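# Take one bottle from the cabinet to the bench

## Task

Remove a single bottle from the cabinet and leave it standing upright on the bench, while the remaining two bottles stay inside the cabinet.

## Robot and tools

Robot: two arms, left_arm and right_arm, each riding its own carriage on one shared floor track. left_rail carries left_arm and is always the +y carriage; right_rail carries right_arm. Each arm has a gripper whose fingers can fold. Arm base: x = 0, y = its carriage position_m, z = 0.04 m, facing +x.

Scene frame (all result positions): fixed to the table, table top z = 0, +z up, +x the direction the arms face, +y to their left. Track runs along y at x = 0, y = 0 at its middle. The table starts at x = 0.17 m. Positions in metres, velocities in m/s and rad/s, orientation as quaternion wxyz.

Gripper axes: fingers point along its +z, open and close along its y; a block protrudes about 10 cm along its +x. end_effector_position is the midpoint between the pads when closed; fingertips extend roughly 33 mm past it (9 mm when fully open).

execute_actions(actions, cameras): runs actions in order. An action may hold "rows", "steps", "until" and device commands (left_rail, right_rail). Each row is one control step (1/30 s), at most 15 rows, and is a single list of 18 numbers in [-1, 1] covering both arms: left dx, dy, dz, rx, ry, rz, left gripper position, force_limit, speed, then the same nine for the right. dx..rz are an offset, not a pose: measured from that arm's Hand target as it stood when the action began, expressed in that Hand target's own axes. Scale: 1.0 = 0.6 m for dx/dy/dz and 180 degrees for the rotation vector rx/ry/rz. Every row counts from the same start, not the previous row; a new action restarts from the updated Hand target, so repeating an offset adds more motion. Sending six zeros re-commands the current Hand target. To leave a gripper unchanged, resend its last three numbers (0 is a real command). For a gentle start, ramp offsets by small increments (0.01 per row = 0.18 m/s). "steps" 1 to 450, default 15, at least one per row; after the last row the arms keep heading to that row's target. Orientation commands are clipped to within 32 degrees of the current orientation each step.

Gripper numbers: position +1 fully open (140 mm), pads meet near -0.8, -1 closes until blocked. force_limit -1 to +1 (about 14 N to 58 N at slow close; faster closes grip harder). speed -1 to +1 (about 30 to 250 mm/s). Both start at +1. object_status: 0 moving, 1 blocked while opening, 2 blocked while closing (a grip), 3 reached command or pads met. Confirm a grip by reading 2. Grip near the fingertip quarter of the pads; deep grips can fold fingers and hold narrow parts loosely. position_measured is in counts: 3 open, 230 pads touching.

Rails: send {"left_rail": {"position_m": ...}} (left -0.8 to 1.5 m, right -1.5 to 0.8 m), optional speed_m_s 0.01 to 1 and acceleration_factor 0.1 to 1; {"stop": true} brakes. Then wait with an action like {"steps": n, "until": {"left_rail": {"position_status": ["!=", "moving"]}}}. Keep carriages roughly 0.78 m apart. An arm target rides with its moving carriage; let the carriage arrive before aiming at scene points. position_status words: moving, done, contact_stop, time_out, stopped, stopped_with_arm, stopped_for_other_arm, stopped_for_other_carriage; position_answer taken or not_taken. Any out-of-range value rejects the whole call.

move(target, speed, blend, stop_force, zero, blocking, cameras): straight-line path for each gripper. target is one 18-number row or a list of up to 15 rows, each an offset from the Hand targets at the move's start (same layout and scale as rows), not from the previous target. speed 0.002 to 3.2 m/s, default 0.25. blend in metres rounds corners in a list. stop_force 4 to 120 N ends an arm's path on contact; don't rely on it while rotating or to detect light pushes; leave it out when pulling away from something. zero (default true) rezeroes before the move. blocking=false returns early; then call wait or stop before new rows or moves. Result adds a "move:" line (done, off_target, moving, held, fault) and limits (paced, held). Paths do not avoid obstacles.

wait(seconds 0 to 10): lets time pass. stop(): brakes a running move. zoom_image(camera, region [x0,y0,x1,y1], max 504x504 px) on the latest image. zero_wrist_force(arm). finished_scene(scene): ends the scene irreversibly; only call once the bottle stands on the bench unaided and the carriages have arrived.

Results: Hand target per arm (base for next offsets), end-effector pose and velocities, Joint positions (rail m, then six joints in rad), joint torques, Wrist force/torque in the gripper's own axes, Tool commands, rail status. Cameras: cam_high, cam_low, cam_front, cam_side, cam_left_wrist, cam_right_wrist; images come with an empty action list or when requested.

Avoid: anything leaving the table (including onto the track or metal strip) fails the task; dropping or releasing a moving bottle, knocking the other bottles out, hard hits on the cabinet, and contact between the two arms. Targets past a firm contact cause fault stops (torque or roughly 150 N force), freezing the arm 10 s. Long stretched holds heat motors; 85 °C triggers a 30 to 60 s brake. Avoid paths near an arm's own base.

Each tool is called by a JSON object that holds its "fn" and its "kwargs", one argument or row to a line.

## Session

{"fn": "execute_actions", "kwargs": {
  "actions": []
}}

Scene clock: 0.00 s.
left_arm: end_effector_position=(+0.3563, +1.0674, +0.5790) position_measured=3 object_status=3 end_effector_quat_wxyz=(+0.000, +0.000, +1.000, +0.000) | right_arm: end_effector_position=(+0.3563, -1.0277, +0.5790) position_measured=3 object_status=3 end_effector_quat_wxyz=(+0.000, +0.000, +1.000, +0.000)
Joint positions: left_arm=[0.989 -0.281 -2.157 1.821 -1.235 -1.571 -0.28] | right_arm=[-1.106 -0.281 -2.157 1.821 -1.235 -1.571 -0.28]
Joint velocities: within noise
Joint torques (N m): no reading
Wrist force (N): no reading
Wrist torque (N m): no reading
Wrist force, peak (N): no reading
Hand target: left_arm +0.3563, +1.0674, +0.5790; +0.000, +0.000, +1.000, +0.000 | right_arm +0.3563, -1.0277, +0.5790; +0.000, +0.000, +1.000, +0.000
Tool commands: left_gripper/position=+1.0 left_gripper/force_limit=+1.0 left_gripper/speed=+1.0 right_gripper/position=+1.0 right_gripper/force_limit=+1.0 right_gripper/speed=+1.0
left_rail: position_m=0.989 position_status=done
right_rail: position_m=-1.106 position_status=done
camera_calibration:
cam_left_wrist: T_world_to_cam=[[-0.126896, 0.991865, -0.0100189, -1.01646], [0.941363, 0.123606, 0.313939, -0.64597], [0.312624, 0.0304062, -0.94939, 0.602453], [0, 0, 0, 1]] pos_world=[0.290767, 1.06972, 0.764575]
cam_right_wrist: T_world_to_cam=[[0.0202042, 0.998696, 0.0468897, 0.98802], [0.916764, -0.0372187, 0.397692, -0.602097], [0.398918, 0.0349517, -0.91632, 0.59941], [0, 0, 0, 1]] pos_world=[0.292904, -1.03009, 0.742372]

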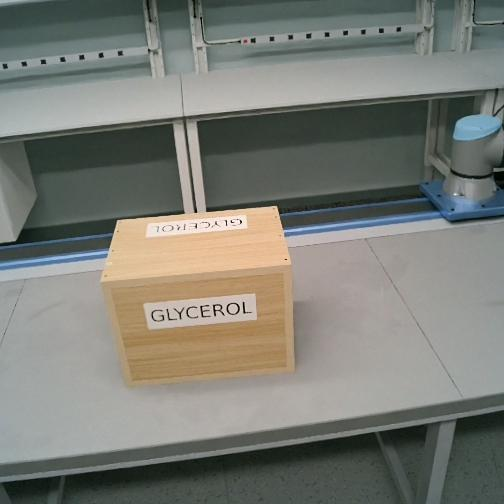

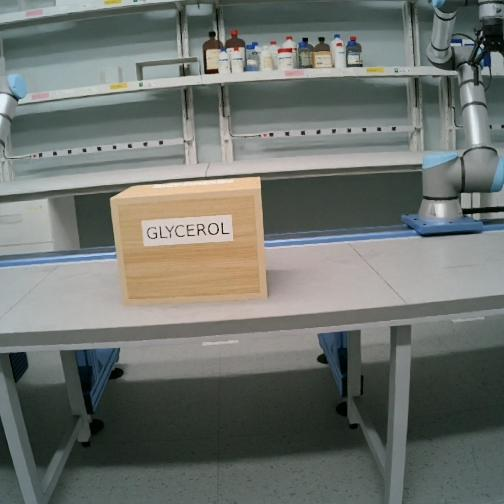

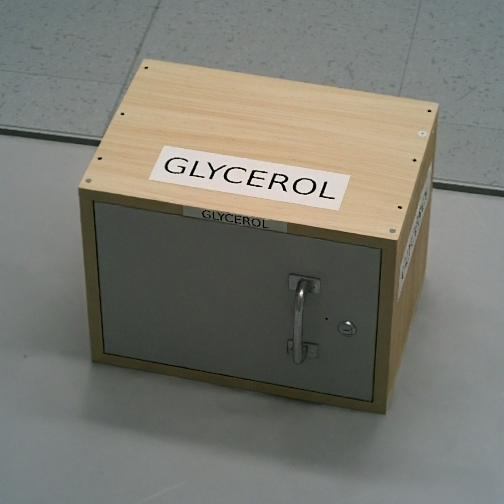

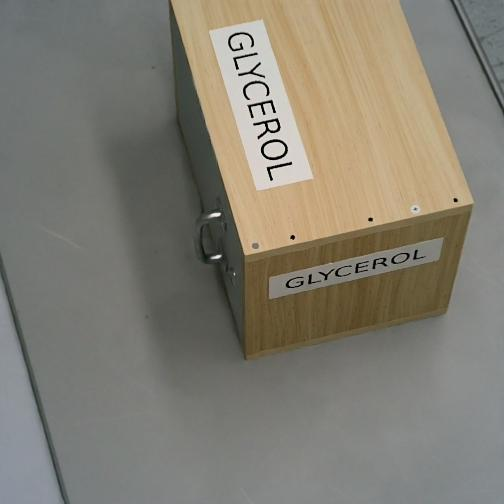

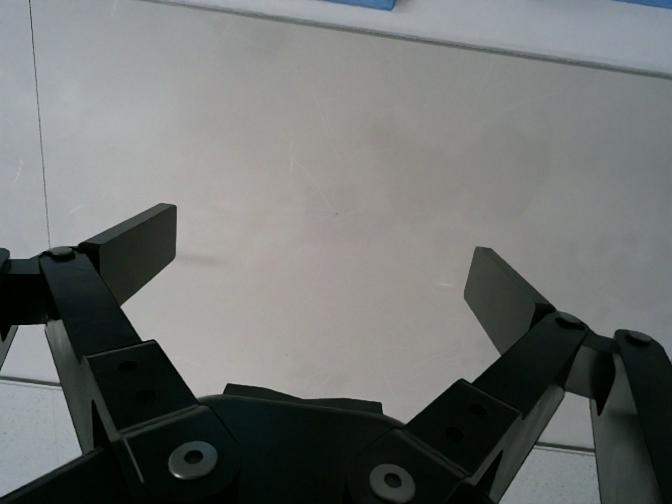

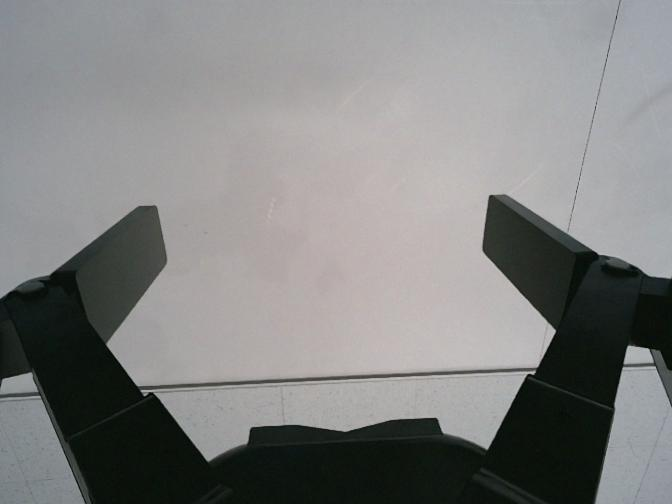

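{"fn": "zoom_image", "kwargs": {
  "camera": "cam_front",
  "region": [70, 170, 410, 430]
}}

{"fn": "zoom_image", "kwargs": {
  "camera": "cam_front",
  "region": [260, 250, 400, 420]
}}

{"fn": "zoom_image", "kwargs": {
  "camera": "cam_side",
  "region": [160, 160, 300, 380]
}}

Scaled by 1.482 from the camera's 504x504 image, which has a finer 720x720 frame.

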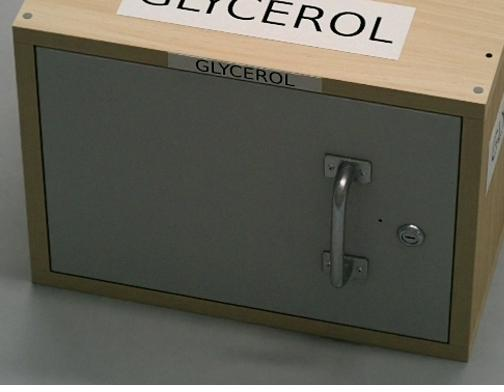

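Scaled by 2.965 from the camera's 504x504 image, which has a finer 720x720 frame.

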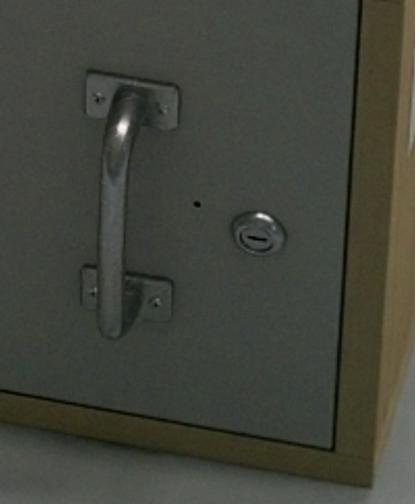

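Scaled by 2.291 from the camera's 504x504 image, which has a finer 720x720 frame.

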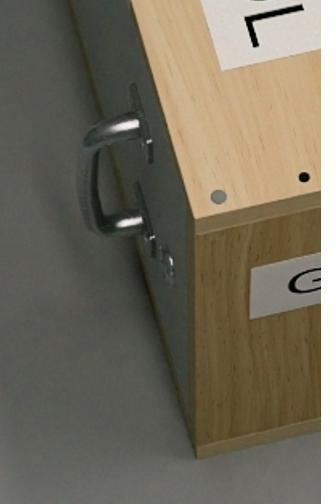

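{"fn": "execute_actions", "kwargs": {
  "actions": [
    {"right_rail": {"position_m": -0.6, "acceleration_factor": 0.7}, "rows": [[0,0,0,0,0,0,1,1,1,0,0,0,0,0,0,-0.2,0,-0.5]], "steps": 200, "until": {"right_rail": {"position_status": ["!=", "moving"]}}}
  ],
  "cameras": []
}}

{"fn": "move", "kwargs": {
  "target": [
    [0,0,0,0,0,0,1,1,1,0.0438,0.4528,0.215,0,0,-0.5,-0.2,0,-0.5],
    [0,0,0,0,0,0,1,1,1,0.0438,0.7518,0.6807,0.5373,0,-0.8434,-0.2,0,-0.5]
  ],
  "speed": [0.3, 0.25],
  "blend": [0.03, 0],
  "cameras": ["cam_right_wrist", "cam_front", "cam_side", "cam_high"]
}}

Scene clock: 82.83 s.
left_arm: end_effector_position=(+0.3563, +1.0674, +0.5790) position_measured=3 object_status=3 end_effector_quat_wxyz=(+0.000, +0.000, +1.000, +0.000) | right_arm: end_effector_position=(+0.3563, -0.5214, +0.5790) position_measured=154 object_status=3 end_effector_quat_wxyz=(+0.000, +0.000, +1.000, +0.000)
Joint positions: left_arm=[0.989 -0.281 -2.157 1.821 -1.235 -1.571 -0.281] | right_arm=[-0.6 -0.281 -2.157 1.821 -1.235 -1.571 -0.28]
Joint torques (N m): left_arm=[-0.34 0.01 -48.09 -4.52 0.34 0.01] | right_arm=[-0.13 -0.66 -46.88 -4.51 -0.5 0.17]
Wrist force (N): left_arm=[0.0 0.2 0.0] | right_arm=[0.3 0.1 0.0]
Wrist torque (N m): left_arm=[0.05 0.00 0.01] | right_arm=[0.02 -0.08 0.00]
Wrist force, peak (N): left_arm=[0.1 0.1 0.5] | right_arm=[0.7 1.2 0.3]
Hand target: left_arm +0.3563, +1.0674, +0.5790; +0.000, +0.000, +1.000, +0.000 | right_arm +0.3563, -0.5214, +0.5790; +0.000, +0.000, +1.000, +0.000
Off the commanded pose: left_arm 0.000 m, 0 deg | right_arm 0.000 m, 0 deg.
left_rail: position_m=0.989 position_status=done
right_rail: position_m=-0.600 position_status=done
No camera images: "cameras" was empty.

Scene clock: 90.17 s.
left_arm: end_effector_position=(+0.3563, +1.0674, +0.5790) position_measured=3 object_status=3 end_effector_quat_wxyz=(+0.000, +0.000, +1.000, +0.000) | right_arm: end_effector_position=(+0.3301, -0.0704, +0.1706) position_measured=154 object_status=3 end_effector_quat_wxyz=(+0.000, +0.843, +0.000, +0.537)
Joint positions: left_arm=[0.989 -0.281 -2.157 1.821 -1.235 -1.571 -0.281] | right_arm=[-0.6 1.196 -1.175 2.443 -3.505 -2.574 -2.321]
Joint torques (N m): left_arm=[0.48 -0.56 -49.27 -4.68 0.38 0.12] | right_arm=[-8.8 -35.78 -10.78 -6.28 -0.09 -2.48]
Wrist force (N): left_arm=[-0.1 0.1 0.0] | right_arm=[0.2 0.0 -0.9]
Wrist torque (N m): left_arm=[0.01 0.02 0.00] | right_arm=[0.28 -0.19 -0.25]
Wrist force, peak (N): left_arm=[-0.4 0.4 0.0] | right_arm=[0.1 0.0 -1.1]
Hand target: left_arm +0.3563, +1.0674, +0.5790; +0.000, +0.000, +1.000, +0.000 | right_arm +0.3301, -0.0704, +0.1706; +0.000, +0.843, +0.000, +0.537
Off the commanded pose: left_arm 0.000 m, 0 deg | right_arm 0.000 m, 0 deg.
left_rail: position_m=0.989 position_status=done
right_rail: position_m=-0.600 position_status=done
move: done
camera_calibration:
cam_right_wrist: T_world_to_cam=[[-0.0512372, -0.998685, 0.00158207, -0.0575898], [-0.747764, 0.0373136, -0.662915, 0.355664], [0.661985, -0.0351489, -0.748693, 0.0818406], [0, 0, 0, 1]] pos_world=[0.208825, -0.0679086, 0.29714]
Images, in order (width x height): cam_high 504x504, cam_front 504x504, cam_side 504x504, cam_right_wrist 672x504.

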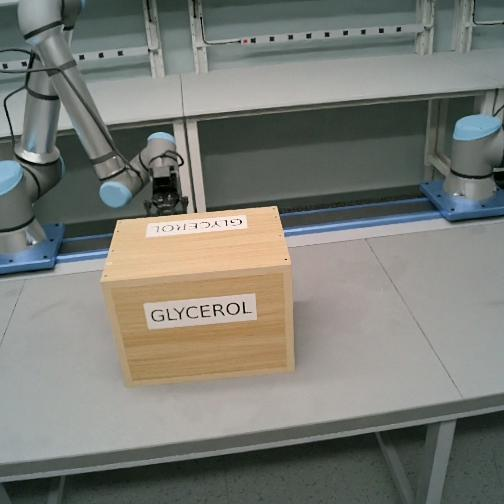

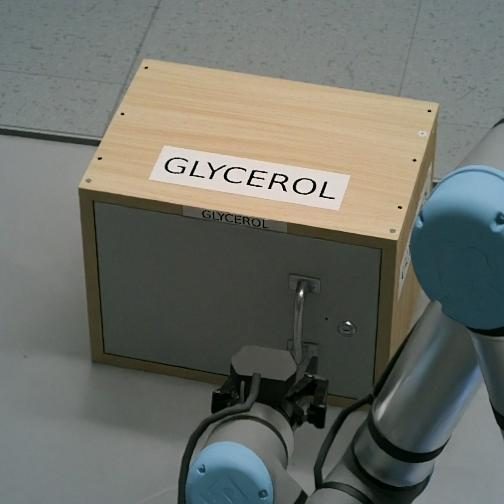

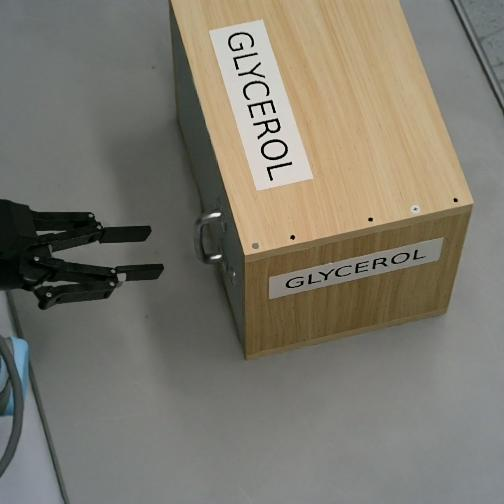

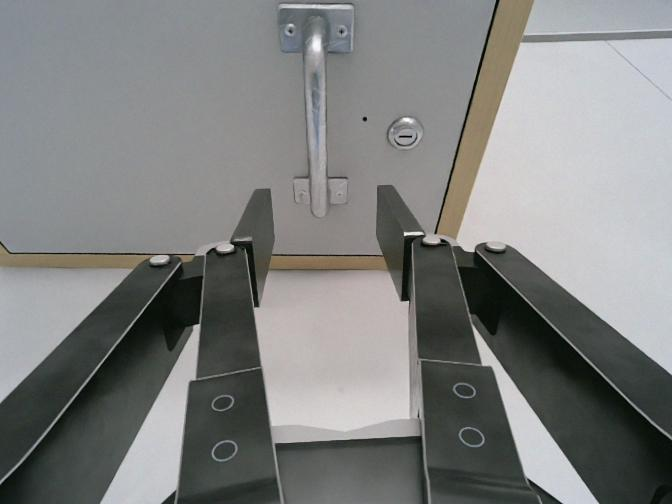

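{"fn": "move", "kwargs": {
  "target": [
    [0,0,0,0,0,0,1,1,1,0.0492,-0.002,0.1056,0,0,0,-0.2,0,-0.5],
    [0,0,0,0,0,0,1,1,1,0.0492,-0.002,0.1056,0,0,0,-1,0,-1]
  ],
  "speed": [0.12, 0.1],
  "cameras": ["cam_right_wrist", "cam_side"]
}}

Scene clock: 108.30 s.
left_arm: end_effector_position=(+0.3563, +1.0674, +0.5790) position_measured=3 object_status=3 end_effector_quat_wxyz=(+0.000, +0.000, +1.000, +0.000) | right_arm: end_effector_position=(+0.4000, -0.0691, +0.1706) position_measured=215 object_status=0 end_effector_quat_wxyz=(+0.000, +0.843, +0.000, +0.537)
Joint positions: left_arm=[0.989 -0.281 -2.157 1.821 -1.235 -1.571 -0.281] | right_arm=[-0.6 1.071 -1.132 2.408 -3.646 -2.491 -2.483]
Joint torques (N m): left_arm=[-1.07 0.65 -49.08 -4.61 0.44 0.6] | right_arm=[-8.38 -38.42 -6.36 -3.71 -7.12 -2.17]
Wrist force (N): left_arm=[-0.2 -0.1 0.3] | right_arm=[-0.2 -11.6 -1.8]
Wrist torque (N m): left_arm=[-0.03 0.05 0.00] | right_arm=[0.54 -0.14 0.04]
Wrist force, peak (N): left_arm=[-0.6 0.0 0.2] | right_arm=[-0.8 -18.2 -1.8]
Hand target: left_arm +0.3563, +1.0674, +0.5790; +0.000, +0.000, +1.000, +0.000 | right_arm +0.4000, -0.0692, +0.1705; +0.000, +0.843, +0.000, +0.537
Off the commanded pose: left_arm 0.000 m, 0 deg | right_arm 0.000 m, 0 deg.
left_rail: position_m=0.989 position_status=done
right_rail: position_m=-0.600 position_status=done
move: done
camera_calibration:
cam_right_wrist: T_world_to_cam=[[-0.0509651, -0.998699, 0.00141641, -0.0528376], [-0.747683, 0.037215, -0.663012, 0.407888], [0.662097, -0.0348495, -0.748607, 0.035573], [0, 0, 0, 1]] pos_world=[0.278725, -0.0667087, 0.29714]
Images, in order (width x height): cam_side 504x504, cam_right_wrist 672x504.

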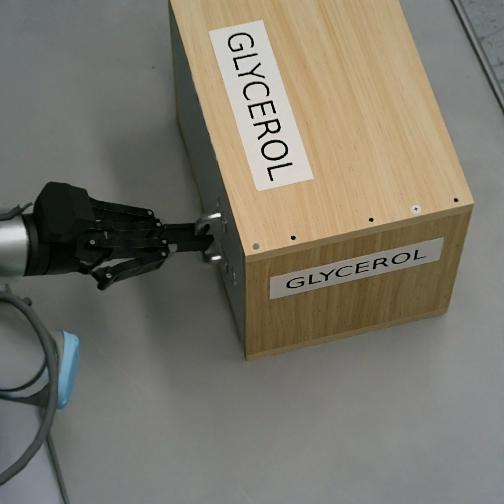

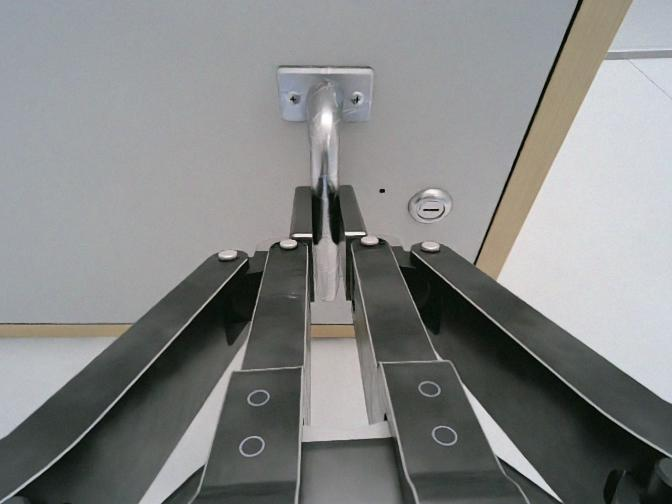

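{"fn": "move", "kwargs": {
  "target": [
    [0,0,0,0,0,0,1,1,1,-0.0159,-0.0083,-0.0341,0,0,0,-1,0,-1],
    [0,0,0,0,0,0,1,1,1,-0.0314,-0.0197,-0.0674,0,0,0,-1,0,-1]
  ],
  "speed": [0.03, 0.04],
  "blend": [0.01, 0],
  "stop_force": 55,
  "cameras": ["cam_right_wrist", "cam_side", "cam_front"]
}}

Scene clock: 119.70 s.
left_arm: end_effector_position=(+0.3563, +1.0674, +0.5790) position_measured=3 object_status=3 end_effector_quat_wxyz=(+0.000, +0.000, +1.000, +0.000) | right_arm: end_effector_position=(+0.3554, -0.0574, +0.1706) position_measured=215 object_status=2 end_effector_quat_wxyz=(+0.000, +0.843, +0.000, +0.537)
Joint positions: left_arm=[0.989 -0.281 -2.157 1.821 -1.235 -1.571 -0.281] | right_arm=[-0.6 1.159 -1.152 2.41 -3.538 -2.551 -2.372]
Joint torques (N m): left_arm=[-0.54 0.74 -49.22 -4.52 0.24 0.44] | right_arm=[13.66 -65.34 -30.73 -0.92 0.01 1.77]
Wrist force (N): left_arm=[-0.2 0.1 0.3] | right_arm=[5.7 12.5 -4.1]
Wrist torque (N m): left_arm=[0.02 0.05 0.00] | right_arm=[-0.03 0.16 0.40]
Wrist force, peak (N): left_arm=[-0.7 0.2 0.0] | right_arm=[4.1 -15.8 4.1]
Hand target: left_arm +0.3563, +1.0674, +0.5790; +0.000, +0.000, +1.000, +0.000 | right_arm +0.3554, -0.0574, +0.1706; +0.000, +0.843, +0.000, +0.537
Off the commanded pose: left_arm 0.000 m, 0 deg | right_arm 0.000 m, 0 deg.
left_rail: position_m=0.989 position_status=done
right_rail: position_m=-0.600 position_status=done
move: done
camera_calibration:
cam_right_wrist: T_world_to_cam=[[-0.05096, -0.998699, 0.00156119, -0.0433702], [-0.747735, 0.0371178, -0.662959, 0.374093], [0.662039, -0.0349517, -0.748654, 0.0655361], [0, 0, 0, 1]] pos_world=[0.234125, -0.0549087, 0.29714]
Images, in order (width x height): cam_front 504x504, cam_side 504x504, cam_right_wrist 672x504.

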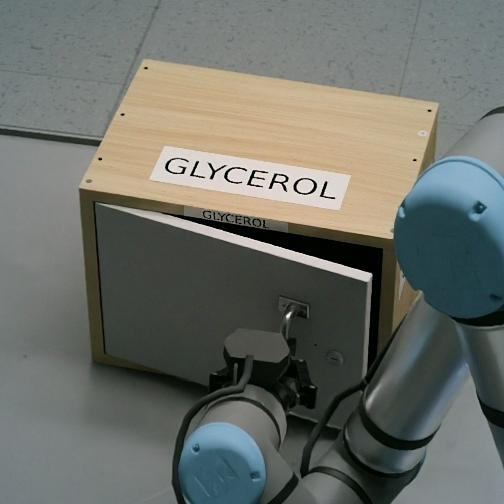

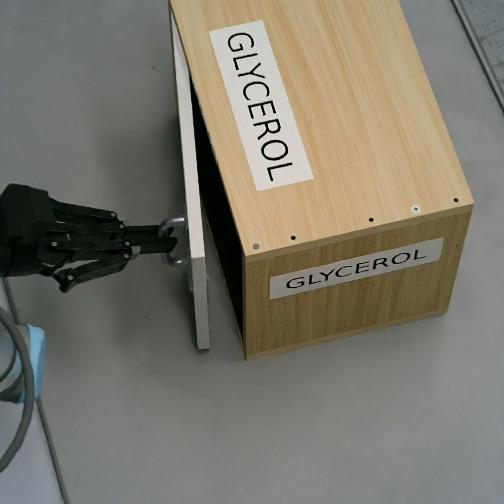

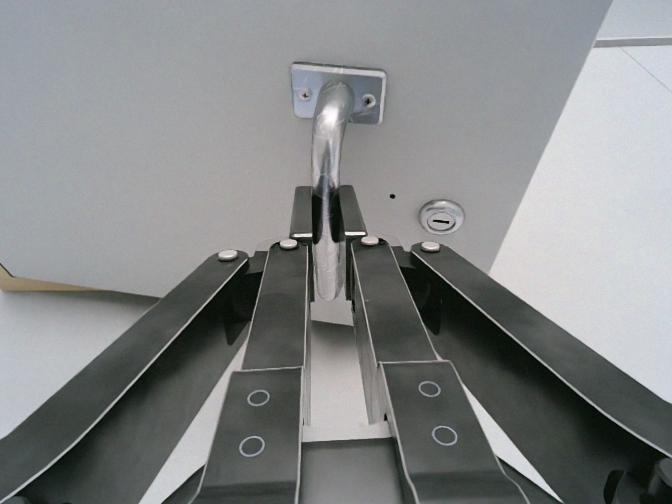

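{"fn": "move", "kwargs": {
  "target": [
    [0,0,0,0,0,0,1,1,1,-0.0147,-0.0122,-0.0316,0,0,0,-1,0,-1],
    [0,0,0,0,0,0,1,1,1,-0.0294,-0.0288,-0.0631,0,0,0,-1,0,-1]
  ],
  "speed": [0.05, 0.05],
  "blend": [0.01, 0],
  "stop_force": 55,
  "cameras": ["cam_right_wrist"]
}}

Scene clock: 131.43 s.
left_arm: end_effector_position=(+0.3563, +1.0674, +0.5790) position_measured=3 object_status=3 end_effector_quat_wxyz=(+0.000, +0.000, +1.000, +0.000) | right_arm: end_effector_position=(+0.3136, -0.0400, +0.1706) position_measured=215 object_status=2 end_effector_quat_wxyz=(+0.000, +0.843, +0.000, +0.537)
Joint positions: left_arm=[0.989 -0.281 -2.157 1.821 -1.235 -1.571 -0.281] | right_arm=[-0.6 1.246 -1.169 2.394 -3.397 -2.604 -2.244]
Joint torques (N m): left_arm=[0.85 -0.06 -48.07 -4.32 0.27 0.63] | right_arm=[14.82 -63.65 -17.41 0.72 -4.65 1.15]
Wrist force (N): left_arm=[0.2 0.3 0.2] | right_arm=[8.8 -12.2 7.2]
Wrist torque (N m): left_arm=[0.06 -0.04 0.00] | right_arm=[0.69 0.33 0.52]
Wrist force, peak (N): left_arm=[-0.5 0.4 0.2] | right_arm=[8.0 -15.0 8.7]
Hand target: left_arm +0.3563, +1.0674, +0.5790; +0.000, +0.000, +1.000, +0.000 | right_arm +0.3136, -0.0400, +0.1706; +0.000, +0.843, +0.000, +0.537
Off the commanded pose: left_arm 0.000 m, 0 deg | right_arm 0.000 m, 0 deg.
left_rail: position_m=0.989 position_status=done
right_rail: position_m=-0.600 position_status=done
move: done
camera_calibration:
cam_right_wrist: T_world_to_cam=[[-0.05096, -0.998699, 0.00156119, -0.0282228], [-0.747735, 0.0371178, -0.662959, 0.342196], [0.662039, -0.0349517, -0.748654, 0.0938139], [0, 0, 0, 1]] pos_world=[0.192325, -0.0376087, 0.29714]
Images, in order (width x height): cam_right_wrist 672x504.

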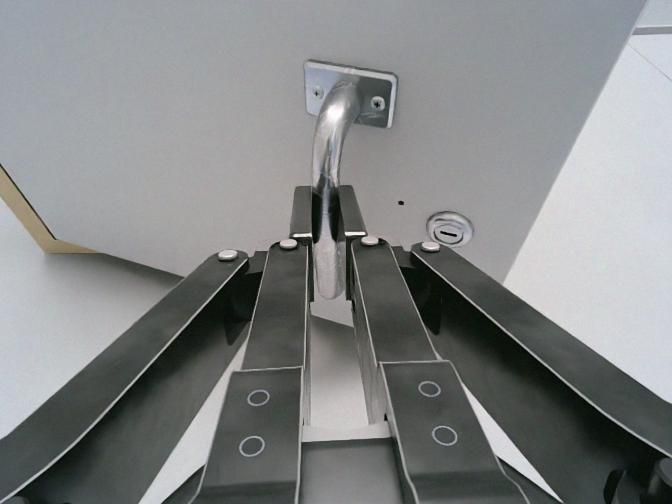

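{"fn": "move", "kwargs": {
  "target": [
    [0,0,0,0,0,0,1,1,1,-0.0131,-0.0207,-0.0281,0,0,0,-1,0,-1],
    [0,0,0,0,0,0,1,1,1,-0.0267,-0.0445,-0.0572,0,0,0,-1,0,-1],
    [0,0,0,0,0,0,1,1,1,-0.0378,-0.0675,-0.0810,0,0,0,-1,0,-1],
    [0,0,0,0,0,0,1,1,1,-0.0483,-0.0935,-0.1036,0,0,0,-1,0,-1]
  ],
  "speed": [0.05, 0.06, 0.06, 0.05],
  "blend": [0.008, 0.008, 0.008, 0],
  "stop_force": 55,
  "cameras": ["cam_right_wrist", "cam_side", "cam_front"]
}}

Scene clock: 145.20 s.
left_arm: end_effector_position=(+0.3563, +1.0674, +0.5790) position_measured=3 object_status=3 end_effector_quat_wxyz=(+0.000, +0.000, +1.000, +0.000) | right_arm: end_effector_position=(+0.2450, +0.0161, +0.1705) position_measured=215 object_status=2 end_effector_quat_wxyz=(+0.000, +0.843, +0.000, +0.537)
Joint positions: left_arm=[0.989 -0.281 -2.157 1.821 -1.235 -1.571 -0.281] | right_arm=[-0.6 1.389 -1.176 2.3 -3.065 -2.671 -1.982]
Joint torques (N m): left_arm=[0.71 1.25 -48.74 -4.34 0.14 0.72] | right_arm=[13.32 -59.83 -29.33 -0.07 -2.1 1.14]
Wrist force (N): left_arm=[-0.2 0.1 0.1] | right_arm=[8.4 1.4 0.0]
Wrist torque (N m): left_arm=[0.02 0.04 0.00] | right_arm=[0.61 0.33 0.83]
Wrist force, peak (N): left_arm=[-0.4 0.5 -0.1] | right_arm=[5.1 18.1 -11.1]
Hand target: left_arm +0.3563, +1.0674, +0.5790; +0.000, +0.000, +1.000, +0.000 | right_arm +0.2450, +0.0161, +0.1706; +0.000, +0.843, +0.000, +0.537
Off the commanded pose: left_arm 0.000 m, 0 deg | right_arm 0.000 m, 0 deg.
left_rail: position_m=0.989 position_status=done
right_rail: position_m=-0.600 position_status=done
move: done
camera_calibration:
cam_right_wrist: T_world_to_cam=[[-0.05096, -0.998699, 0.00156119, 0.0243085], [-0.747735, 0.0371178, -0.662959, 0.288752], [0.662039, -0.0349517, -0.748654, 0.141116], [0, 0, 0, 1]] pos_world=[0.123725, 0.0184913, 0.29704]
Images, in order (width x height): cam_front 504x504, cam_side 504x504, cam_right_wrist 672x504.

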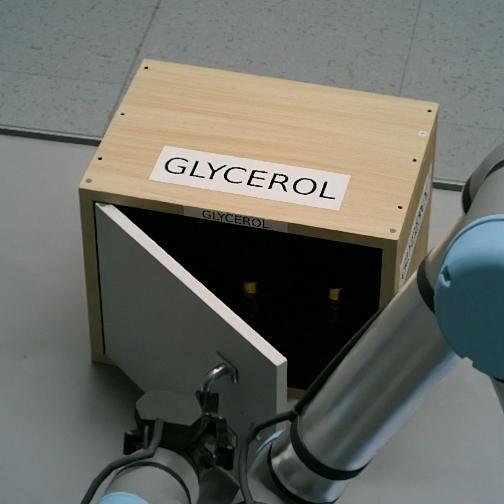

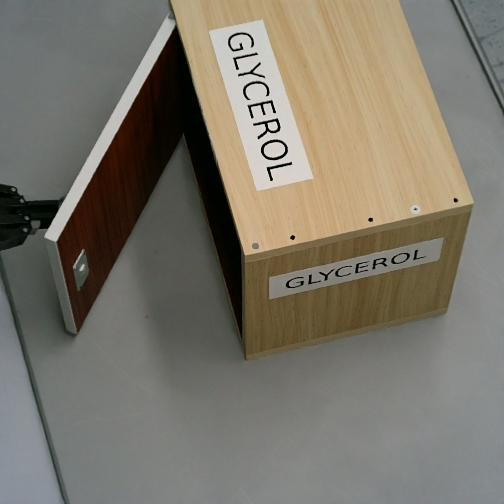

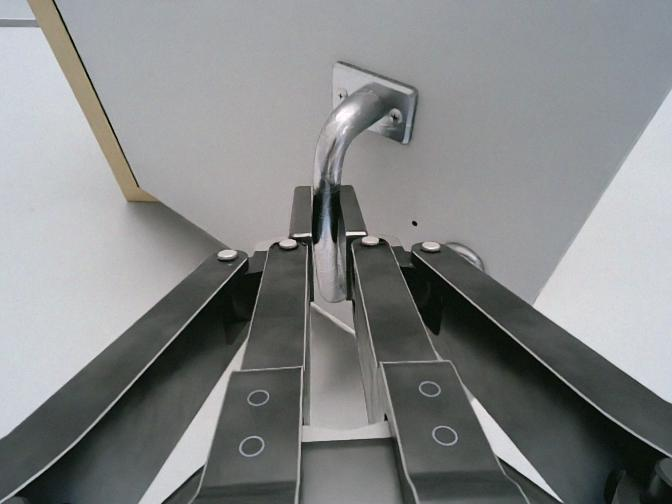

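{"fn": "move", "kwargs": {
  "target": [
    [0,0,0,0,0,0,1,1,1,0,0,0,0,0,0,-0.46,-1,-1],
    [0,0,0,0,0,0,1,1,1,0,0,-0.1167,0,0,0,-0.46,-1,-1],
    [0,0,0,0,0,0,1,1,1,0.333,0.0268,-0.2719,0,0,0,-0.46,-1,-1]
  ],
  "speed": [0.05, 0.08, 0.25],
  "blend": [0, 0.01, 0],
  "cameras": ["cam_right_wrist", "cam_side", "cam_front"]
}}

Scene clock: 202.27 s.
left_arm: end_effector_position=(+0.3563, +1.0674, +0.5790) position_measured=3 object_status=3 end_effector_quat_wxyz=(+0.000, +0.000, +1.000, +0.000) | right_arm: end_effector_position=(+0.1816, +0.0000, +0.4205) position_measured=187 object_status=3 end_effector_quat_wxyz=(+0.000, +0.843, +0.000, +0.537)
Joint positions: left_arm=[0.989 -0.281 -2.157 1.821 -1.235 -1.571 -0.281] | right_arm=[-0.6 1.492 -1.609 2.138 -2.268 -2.699 -1.757]
Joint torques (N m): left_arm=[-0.86 0.83 -48.2 -4.16 0.25 0.89] | right_arm=[9.54 -55.46 -52.07 -2.83 -0.93 2.25]
Wrist force (N): left_arm=[-0.4 0.1 0.1] | right_arm=[-1.0 1.0 -3.8]
Wrist torque (N m): left_arm=[0.02 0.09 0.00] | right_arm=[0.47 0.09 -0.36]
Wrist force, peak (N): left_arm=[-0.5 0.2 0.3] | right_arm=[8.8 0.9 0.1]
Hand target: left_arm +0.3563, +1.0674, +0.5790; +0.000, +0.000, +1.000, +0.000 | right_arm +0.1816, +0.0000, +0.4206; +0.000, +0.843, +0.000, +0.537
Off the commanded pose: left_arm 0.000 m, 0 deg | right_arm 0.000 m, 0 deg.
left_rail: position_m=0.989 position_status=done
right_rail: position_m=-0.600 position_status=done
move: done
camera_calibration:
cam_right_wrist: T_world_to_cam=[[-0.0509563, -0.9987, 0.00155737, 0.00461016], [-0.747686, 0.037115, -0.663015, 0.407711], [0.662095, -0.0349492, -0.748605, 0.369659], [0, 0, 0, 1]] pos_world=[0.060325, 0.00239128, 0.54704]
Images, in order (width x height): cam_front 504x504, cam_side 504x504, cam_right_wrist 672x504.

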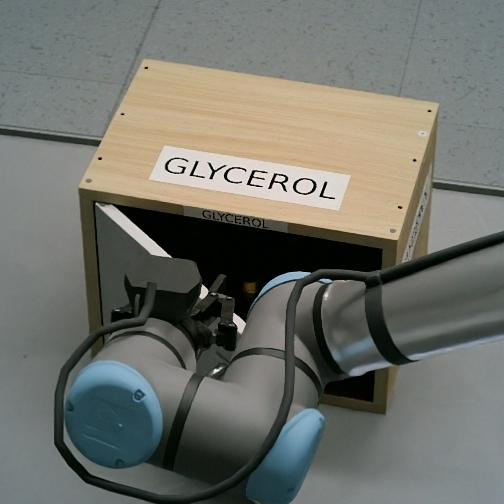

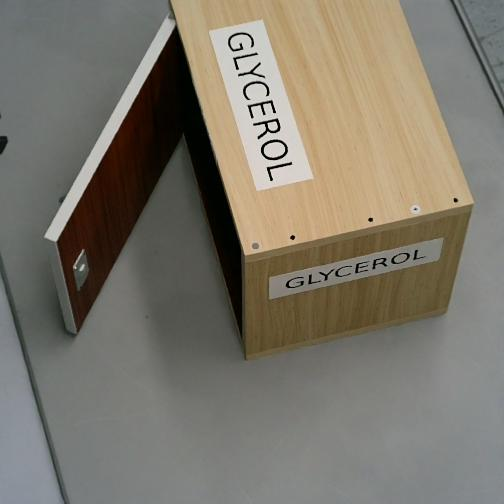

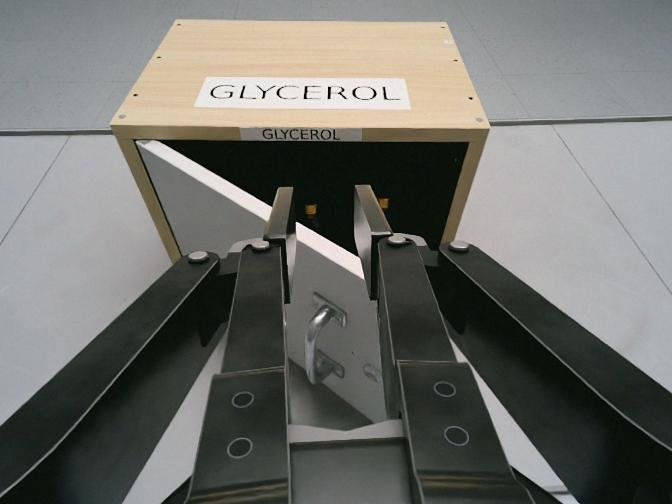

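{"fn": "move", "kwargs": {
  "target": [
    [0,0,0,0,0,0,1,1,1,0.1725,0.1183,0.2145,-0.12425,-0.34605,0.19504,-0.85,-1,0],
    [0,0,0,0,0,0,1,1,1,-0.2202,0.1183,0.3977,-0.12425,-0.34605,0.19504,-0.85,-1,0]
  ],
  "speed": [0.25, 0.14],
  "blend": [0.02, 0],
  "cameras": ["cam_right_wrist", "cam_side", "cam_front"]
}}

Scene clock: 213.73 s.
left_arm: end_effector_position=(+0.3563, +1.0674, +0.5790) position_measured=3 object_status=3 end_effector_quat_wxyz=(+0.000, +0.000, +1.000, +0.000) | right_arm: end_effector_position=(+0.3421, -0.0710, +0.2001) position_measured=233 object_status=3 end_effector_quat_wxyz=(+0.000, +0.941, -0.338, +0.000)
Joint positions: left_arm=[0.989 -0.281 -2.157 1.821 -1.235 -1.571 -0.281] | right_arm=[-0.6 0.717 -1.58 2.117 -2.108 -1.571 -1.735]
Joint torques (N m): left_arm=[0.23 0.46 -48.34 -4.12 0.22 0.91] | right_arm=[5.83 -27.01 -35.22 -6.32 1.47 1.64]
Wrist force (N): left_arm=[-0.2 0.1 0.3] | right_arm=[-1.1 1.1 -2.3]
Wrist torque (N m): left_arm=[0.03 0.05 0.00] | right_arm=[0.22 0.27 0.10]
Wrist force, peak (N): left_arm=[-0.7 0.0 0.2] | right_arm=[-2.2 0.6 -4.0]
Hand target: left_arm +0.3563, +1.0674, +0.5790; +0.000, +0.000, +1.000, +0.000 | right_arm +0.3420, -0.0710, +0.2000; +0.000, +0.941, -0.338, +0.000
Off the commanded pose: left_arm 0.000 m, 0 deg | right_arm 0.000 m, 0 deg.
left_rail: position_m=0.989 position_status=done
right_rail: position_m=-0.600 position_status=done
move: done
camera_calibration:
cam_right_wrist: T_world_to_cam=[[-0.650849, -0.757763, 0.0468127, 0.155467], [-0.683836, 0.611904, 0.397418, 0.19089], [-0.329794, 0.226647, -0.916443, 0.487442], [0, 0, 0, 1]] pos_world=[0.392478, -0.109476, 0.363572]
Images, in order (width x height): cam_front 504x504, cam_side 504x504, cam_right_wrist 672x504.

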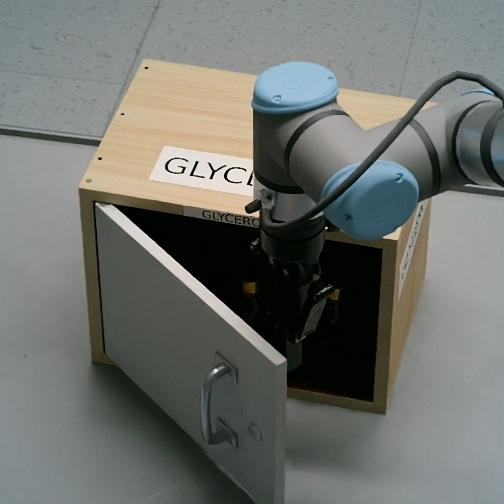

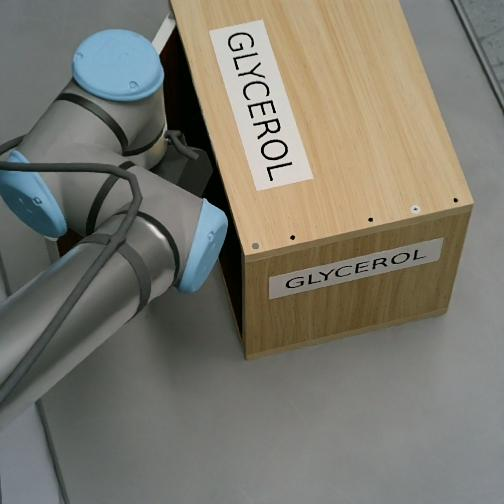

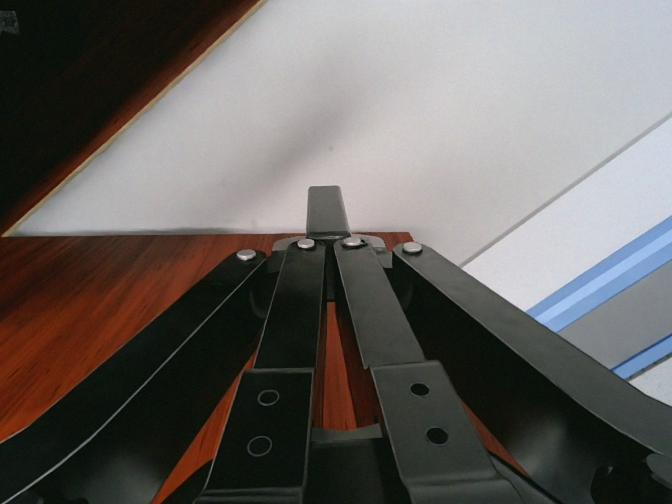

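{"fn": "move", "kwargs": {
  "target": [
    [0,0,0,0,0,0,1,1,1,-0.0654,0,0,0,0,0,-0.85,-1,0],
    [0,0,0,0,0,0,1,1,1,-0.1515,0.0012,0,0,0,0.0583,-0.85,-1,0],
    [0,0,0,0,0,0,1,1,1,-0.2713,-0.0236,0,0,0,0.1417,-0.85,-1,0],
    [0,0,0,0,0,0,1,1,1,-0.3810,-0.0786,0,0,0,0.225,-0.85,-1,0],
    [0,0,0,0,0,0,1,1,1,-0.4725,-0.1602,0,0,0,0.3083,-0.85,-1,0],
    [0,0,0,0,0,0,1,1,1,-0.5206,-0.2266,0,0,0,0.3639,-0.85,-1,0]
  ],
  "speed": [0.04, 0.08, 0.12, 0.12, 0.12, 0.1],
  "blend": [0.005, 0.01, 0.01, 0.01, 0.01, 0],
  "stop_force": 60,
  "cameras": ["cam_front"]
}}

Scene clock: 233.40 s.
left_arm: end_effector_position=(+0.3563, +1.0674, +0.5790) position_measured=3 object_status=3 end_effector_quat_wxyz=(+0.000, +0.000, +1.000, +0.000) | right_arm: end_effector_position=(+0.1875, +0.2326, +0.2000) position_measured=233 object_status=3 end_effector_quat_wxyz=(+0.000, -0.609, +0.793, +0.000)
Joint positions: left_arm=[0.989 -0.281 -2.157 1.821 -1.235 -1.571 -0.281] | right_arm=[-0.6 1.144 -1.229 1.696 -2.038 -1.571 -0.165]
Joint torques (N m): left_arm=[-1.03 0.92 -48.42 -4.15 0.5 1.14] | right_arm=[11.47 -57.43 -53.68 -2.56 -1.95 2.66]
Wrist force (N): left_arm=[-0.2 -0.1 -0.1] | right_arm=[1.4 0.1 -2.2]
Wrist torque (N m): left_arm=[-0.02 0.05 0.00] | right_arm=[0.17 0.08 -0.06]
Wrist force, peak (N): left_arm=[-0.4 0.5 -0.3] | right_arm=[1.8 2.2 -2.6]
Hand target: left_arm +0.3563, +1.0674, +0.5790; +0.000, +0.000, +1.000, +0.000 | right_arm +0.1875, +0.2326, +0.2000; +0.000, -0.609, +0.793, +0.000
Off the commanded pose: left_arm 0.000 m, 0 deg | right_arm 0.000 m, 0 deg.
left_rail: position_m=0.989 position_status=done
right_rail: position_m=-0.600 position_status=done
move: done
Images, in order (width x height): cam_front 504x504.

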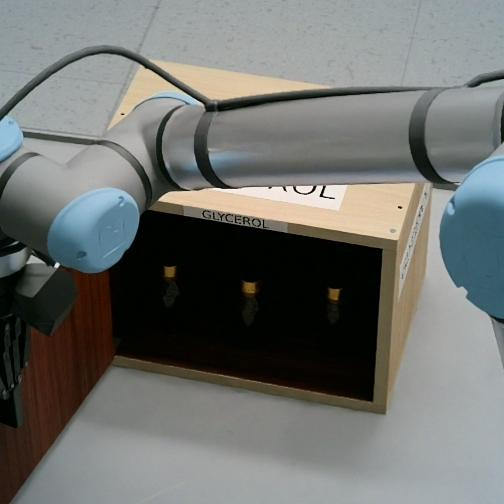

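{"fn": "zoom_image", "kwargs": {
  "camera": "cam_front",
  "region": [210, 250, 290, 330]
}}

Scaled by 6.300 from the camera's 504x504 image, which has a finer 720x720 frame.

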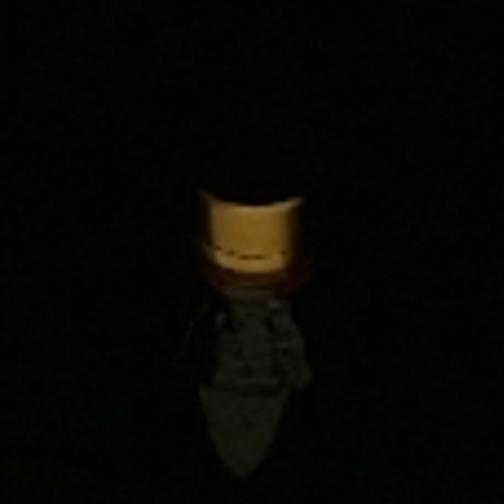

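{"fn": "move", "kwargs": {
  "target": [
    [0,0,0,0,0,0,1,1,1,0.1333,0,0,0,0,0,-0.85,-1,0],
    [0,0,0,0,0,0,1,1,1,0.4150,-0.2708,-0.3,0,0,-0.4167,-0.85,-1,0]
  ],
  "speed": [0.12, 0.3],
  "blend": [0.01, 0],
  "cameras": []
}}

{"fn": "move", "kwargs": {
  "target": [
    [0,0,0,0,0,0,1,1,1,0.0738,-0.1388,0.3,0.09444,0.35246,-0.14824,0.18,-1,0],
    [0,0,0,0,0,0,1,1,1,0.1479,-0.2038,0.541,0.09444,0.35246,-0.14824,0.18,-1,0]
  ],
  "speed": [0.25, 0.15],
  "blend": [0.02, 0],
  "cameras": ["cam_right_wrist", "cam_side", "cam_front"]
}}

Scene clock: 256.57 s.
left_arm: end_effector_position=(+0.3563, +1.0674, +0.5790) position_measured=3 object_status=3 end_effector_quat_wxyz=(+0.000, +0.000, +1.000, +0.000) | right_arm: end_effector_position=(+0.2799, -0.0500, +0.3800) position_measured=233 object_status=3 end_effector_quat_wxyz=(+0.000, +0.966, -0.259, +0.000)
Joint positions: left_arm=[0.989 -0.281 -2.157 1.821 -1.235 -1.571 -0.281] | right_arm=[-0.6 0.814 -1.717 1.904 -1.758 -1.571 -1.804]
Joint torques (N m): left_arm=[-0.01 1.26 -47.87 -3.9 0.39 1.05] | right_arm=[-8.18 -49.52 -57.13 -2.33 1.92 -2.04]
Wrist force (N): left_arm=[0.2 0.3 0.0] | right_arm=[-1.0 1.0 -2.2]
Wrist torque (N m): left_arm=[0.07 -0.03 0.00] | right_arm=[0.22 0.22 0.10]
Wrist force, peak (N): left_arm=[-0.1 0.6 0.2] | right_arm=[-0.1 1.4 -3.2]
Hand target: left_arm +0.3563, +1.0674, +0.5790; +0.000, +0.000, +1.000, +0.000 | right_arm +0.2800, -0.0500, +0.3800; +0.000, +0.966, -0.259, +0.000
Off the commanded pose: left_arm 0.000 m, 0 deg | right_arm 0.000 m, 0 deg.
left_rail: position_m=0.989 position_status=done
right_rail: position_m=-0.600 position_status=done
move: done
No camera images: "cameras" was empty.

Scene clock: 260.77 s.
left_arm: end_effector_position=(+0.3563, +1.0674, +0.5790) position_measured=3 object_status=3 end_effector_quat_wxyz=(+0.000, +0.000, +1.000, +0.000) | right_arm: end_effector_position=(+0.4179, +0.0115, +0.0555) position_measured=107 object_status=3 end_effector_quat_wxyz=(+0.000, +0.843, +0.000, +0.537)
Joint positions: left_arm=[0.989 -0.281 -2.157 1.821 -1.235 -1.571 -0.281] | right_arm=[-0.6 1.11 -0.845 2.235 -3.723 -2.518 -2.437]
Joint torques (N m): left_arm=[0.56 -0.2 -48.43 -3.98 0.12 1.36] | right_arm=[-8.64 -54.76 -22.51 -6.93 -0.32 -2.09]
Wrist force (N): left_arm=[-0.2 -0.1 0.0] | right_arm=[-1.0 0.9 -3.5]
Wrist torque (N m): left_arm=[-0.01 0.06 0.00] | right_arm=[0.48 0.09 -0.24]
Wrist force, peak (N): left_arm=[-0.1 0.5 0.3] | right_arm=[-1.4 0.9 -3.8]
Hand target: left_arm +0.3563, +1.0674, +0.5790; +0.000, +0.000, +1.000, +0.000 | right_arm +0.4180, +0.0115, +0.0554; +0.000, +0.843, +0.000, +0.537
Off the commanded pose: left_arm 0.000 m, 0 deg | right_arm 0.000 m, 0 deg.
left_rail: position_m=0.989 position_status=done
right_rail: position_m=-0.600 position_status=done
move: done
camera_calibration:
cam_right_wrist: T_world_to_cam=[[-0.0509563, -0.9987, 0.00155737, 0.0288045], [-0.747686, 0.037115, -0.663015, 0.341958], [0.662095, -0.0349492, -0.748605, -0.0596291], [0, 0, 0, 1]] pos_world=[0.296625, 0.0139913, 0.18204]
Images, in order (width x height): cam_front 504x504, cam_side 504x504, cam_right_wrist 672x504.

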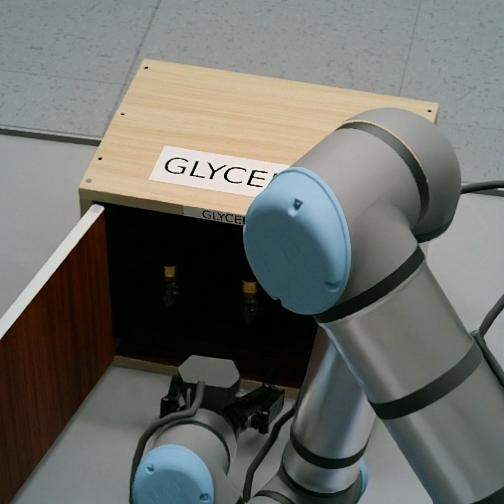

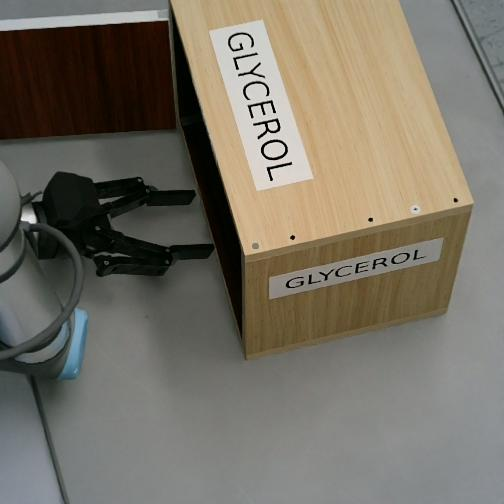

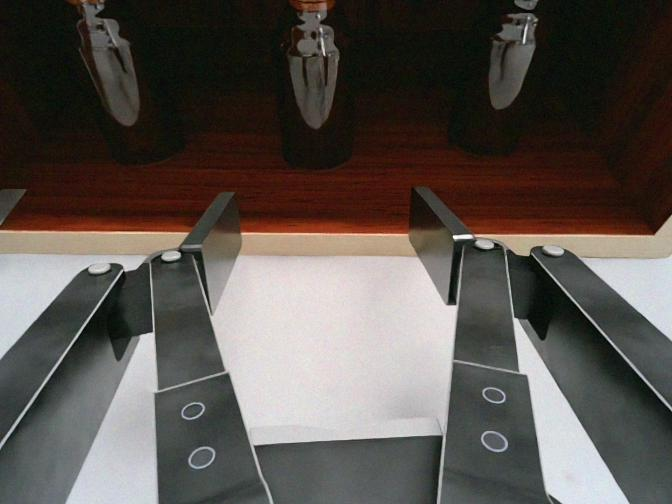

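{"fn": "zoom_image", "kwargs": {
  "camera": "cam_right_wrist",
  "region": [180, 0, 480, 260]
}}

Scaled by 1.680 from the camera's 672x504 image, which has a finer 960x720 frame.

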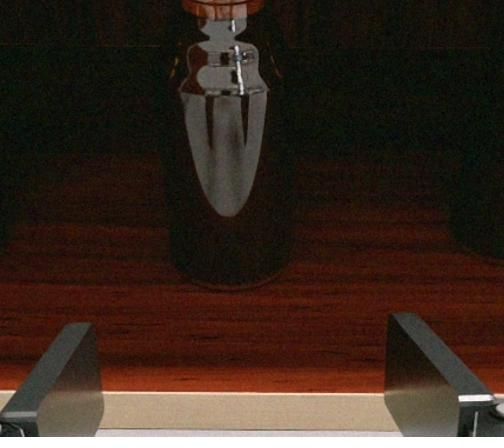

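{"fn": "move", "kwargs": {
  "target": [
    [0,0,0,0,0,0,1,1,1,0.0737,-0.0033,0.1549,0,0,0,0.18,-1,-1],
    [0,0,0,0,0,0,1,1,1,0.0737,-0.0033,0.1549,0,0,0,-1,-1,-1]
  ],
  "speed": [0.1, 0.05],
  "cameras": ["cam_right_wrist"]
}}

Scene clock: 274.47 s.
left_arm: end_effector_position=(+0.3563, +1.0674, +0.5790) position_measured=3 object_status=3 end_effector_quat_wxyz=(+0.000, +0.000, +1.000, +0.000) | right_arm: end_effector_position=(+0.5209, +0.0135, +0.0562) position_measured=161 object_status=0 end_effector_quat_wxyz=(+0.000, +0.843, +0.000, +0.537)
Joint positions: left_arm=[0.989 -0.281 -2.157 1.821 -1.235 -1.571 -0.281] | right_arm=[-0.6 0.966 -0.81 2.157 -3.801 -2.412 -2.593]
Joint torques (N m): left_arm=[-0.03 -0.19 -47.46 -3.96 0.44 1.58] | right_arm=[-8.48 -57.92 -21.6 -5.44 -0.76 -2.12]
Wrist force (N): left_arm=[-0.1 -0.1 -0.1] | right_arm=[0.0 0.7 -5.6]
Wrist torque (N m): left_arm=[-0.02 0.03 0.00] | right_arm=[0.54 0.13 -0.19]
Wrist force, peak (N): left_arm=[-0.3 0.3 -0.5] | right_arm=[-0.2 0.7 -6.3]
Hand target: left_arm +0.3563, +1.0674, +0.5790; +0.000, +0.000, +1.000, +0.000 | right_arm +0.5209, +0.0135, +0.0562; +0.000, +0.843, +0.000, +0.537
Off the commanded pose: left_arm 0.000 m, 0 deg | right_arm 0.000 m, 0 deg.
left_rail: position_m=0.989 position_status=done
right_rail: position_m=-0.600 position_status=done
move: done
camera_calibration:
cam_right_wrist: T_world_to_cam=[[-0.0508907, -0.998703, 0.00148263, 0.0360368], [-0.747644, 0.0371132, -0.663061, 0.419352], [0.662147, -0.0348522, -0.748563, -0.127261], [0, 0, 0, 1]] pos_world=[0.399625, 0.0159913, 0.18274]
Images, in order (width x height): cam_right_wrist 672x504.

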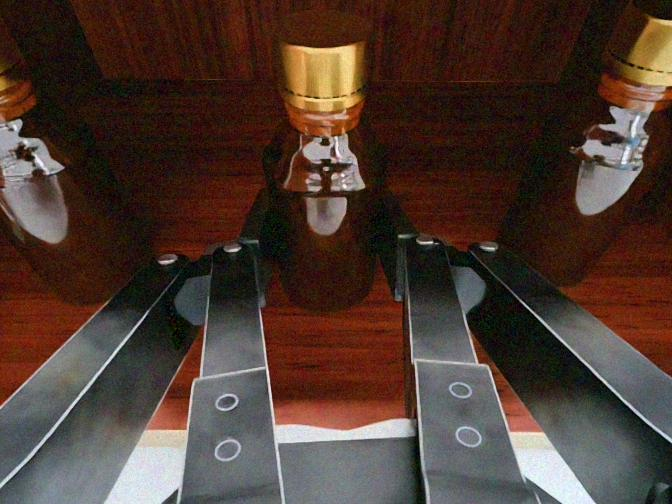

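{"fn": "move", "kwargs": {
  "target": [
    [0,0,0,0,0,0,1,1,1,0.0302,0,-0.0141,0,0,0,-1,-1,-1],
    [0,0,0,0,0,0,1,1,1,-0.0860,0,-0.2633,0,0,0,-1,-1,-1]
  ],
  "speed": [0.04, 0.12],
  "blend": [0.006, 0],
  "cameras": ["cam_right_wrist"]
}}

Scene clock: 280.30 s.
left_arm: end_effector_position=(+0.3563, +1.0674, +0.5790) position_measured=3 object_status=3 end_effector_quat_wxyz=(+0.000, +0.000, +1.000, +0.000) | right_arm: end_effector_position=(+0.3560, +0.0135, +0.0762) position_measured=161 object_status=2 end_effector_quat_wxyz=(+0.000, +0.843, +0.000, +0.537)
Joint positions: left_arm=[0.989 -0.281 -2.157 1.821 -1.235 -1.571 -0.281] | right_arm=[-0.6 1.207 -0.914 2.272 -3.581 -2.581 -2.305]
Joint torques (N m): left_arm=[-0.35 0.45 -48.04 -3.81 0.29 1.71] | right_arm=[8.88 -82.91 -6.22 -3 -4.58 1.69]
Wrist force (N): left_arm=[-0.1 0.0 0.2] | right_arm=[-3.2 0.9 -2.5]
Wrist torque (N m): left_arm=[0.01 0.02 0.00] | right_arm=[0.49 0.02 -0.37]
Wrist force, peak (N): left_arm=[-0.2 0.6 -0.2] | right_arm=[1.6 0.8 -7.0]
Hand target: left_arm +0.3563, +1.0674, +0.5790; +0.000, +0.000, +1.000, +0.000 | right_arm +0.3559, +0.0135, +0.0762; +0.000, +0.843, +0.000, +0.537
Off the commanded pose: left_arm 0.000 m, 0 deg | right_arm 0.000 m, 0 deg.
left_rail: position_m=0.989 position_status=done
right_rail: position_m=-0.600 position_status=done
move: done
camera_calibration:
cam_right_wrist: T_world_to_cam=[[-0.0509607, -0.998699, 0.00155403, 0.0275173], [-0.747642, 0.0371182, -0.663064, 0.30933], [0.662144, -0.0349521, -0.748561, -0.00310338], [0, 0, 0, 1]] pos_world=[0.234725, 0.0158913, 0.20274]
Images, in order (width x height): cam_right_wrist 672x504.

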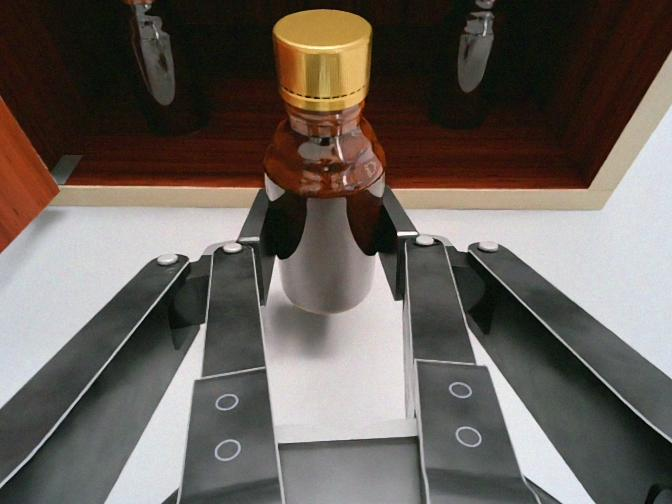

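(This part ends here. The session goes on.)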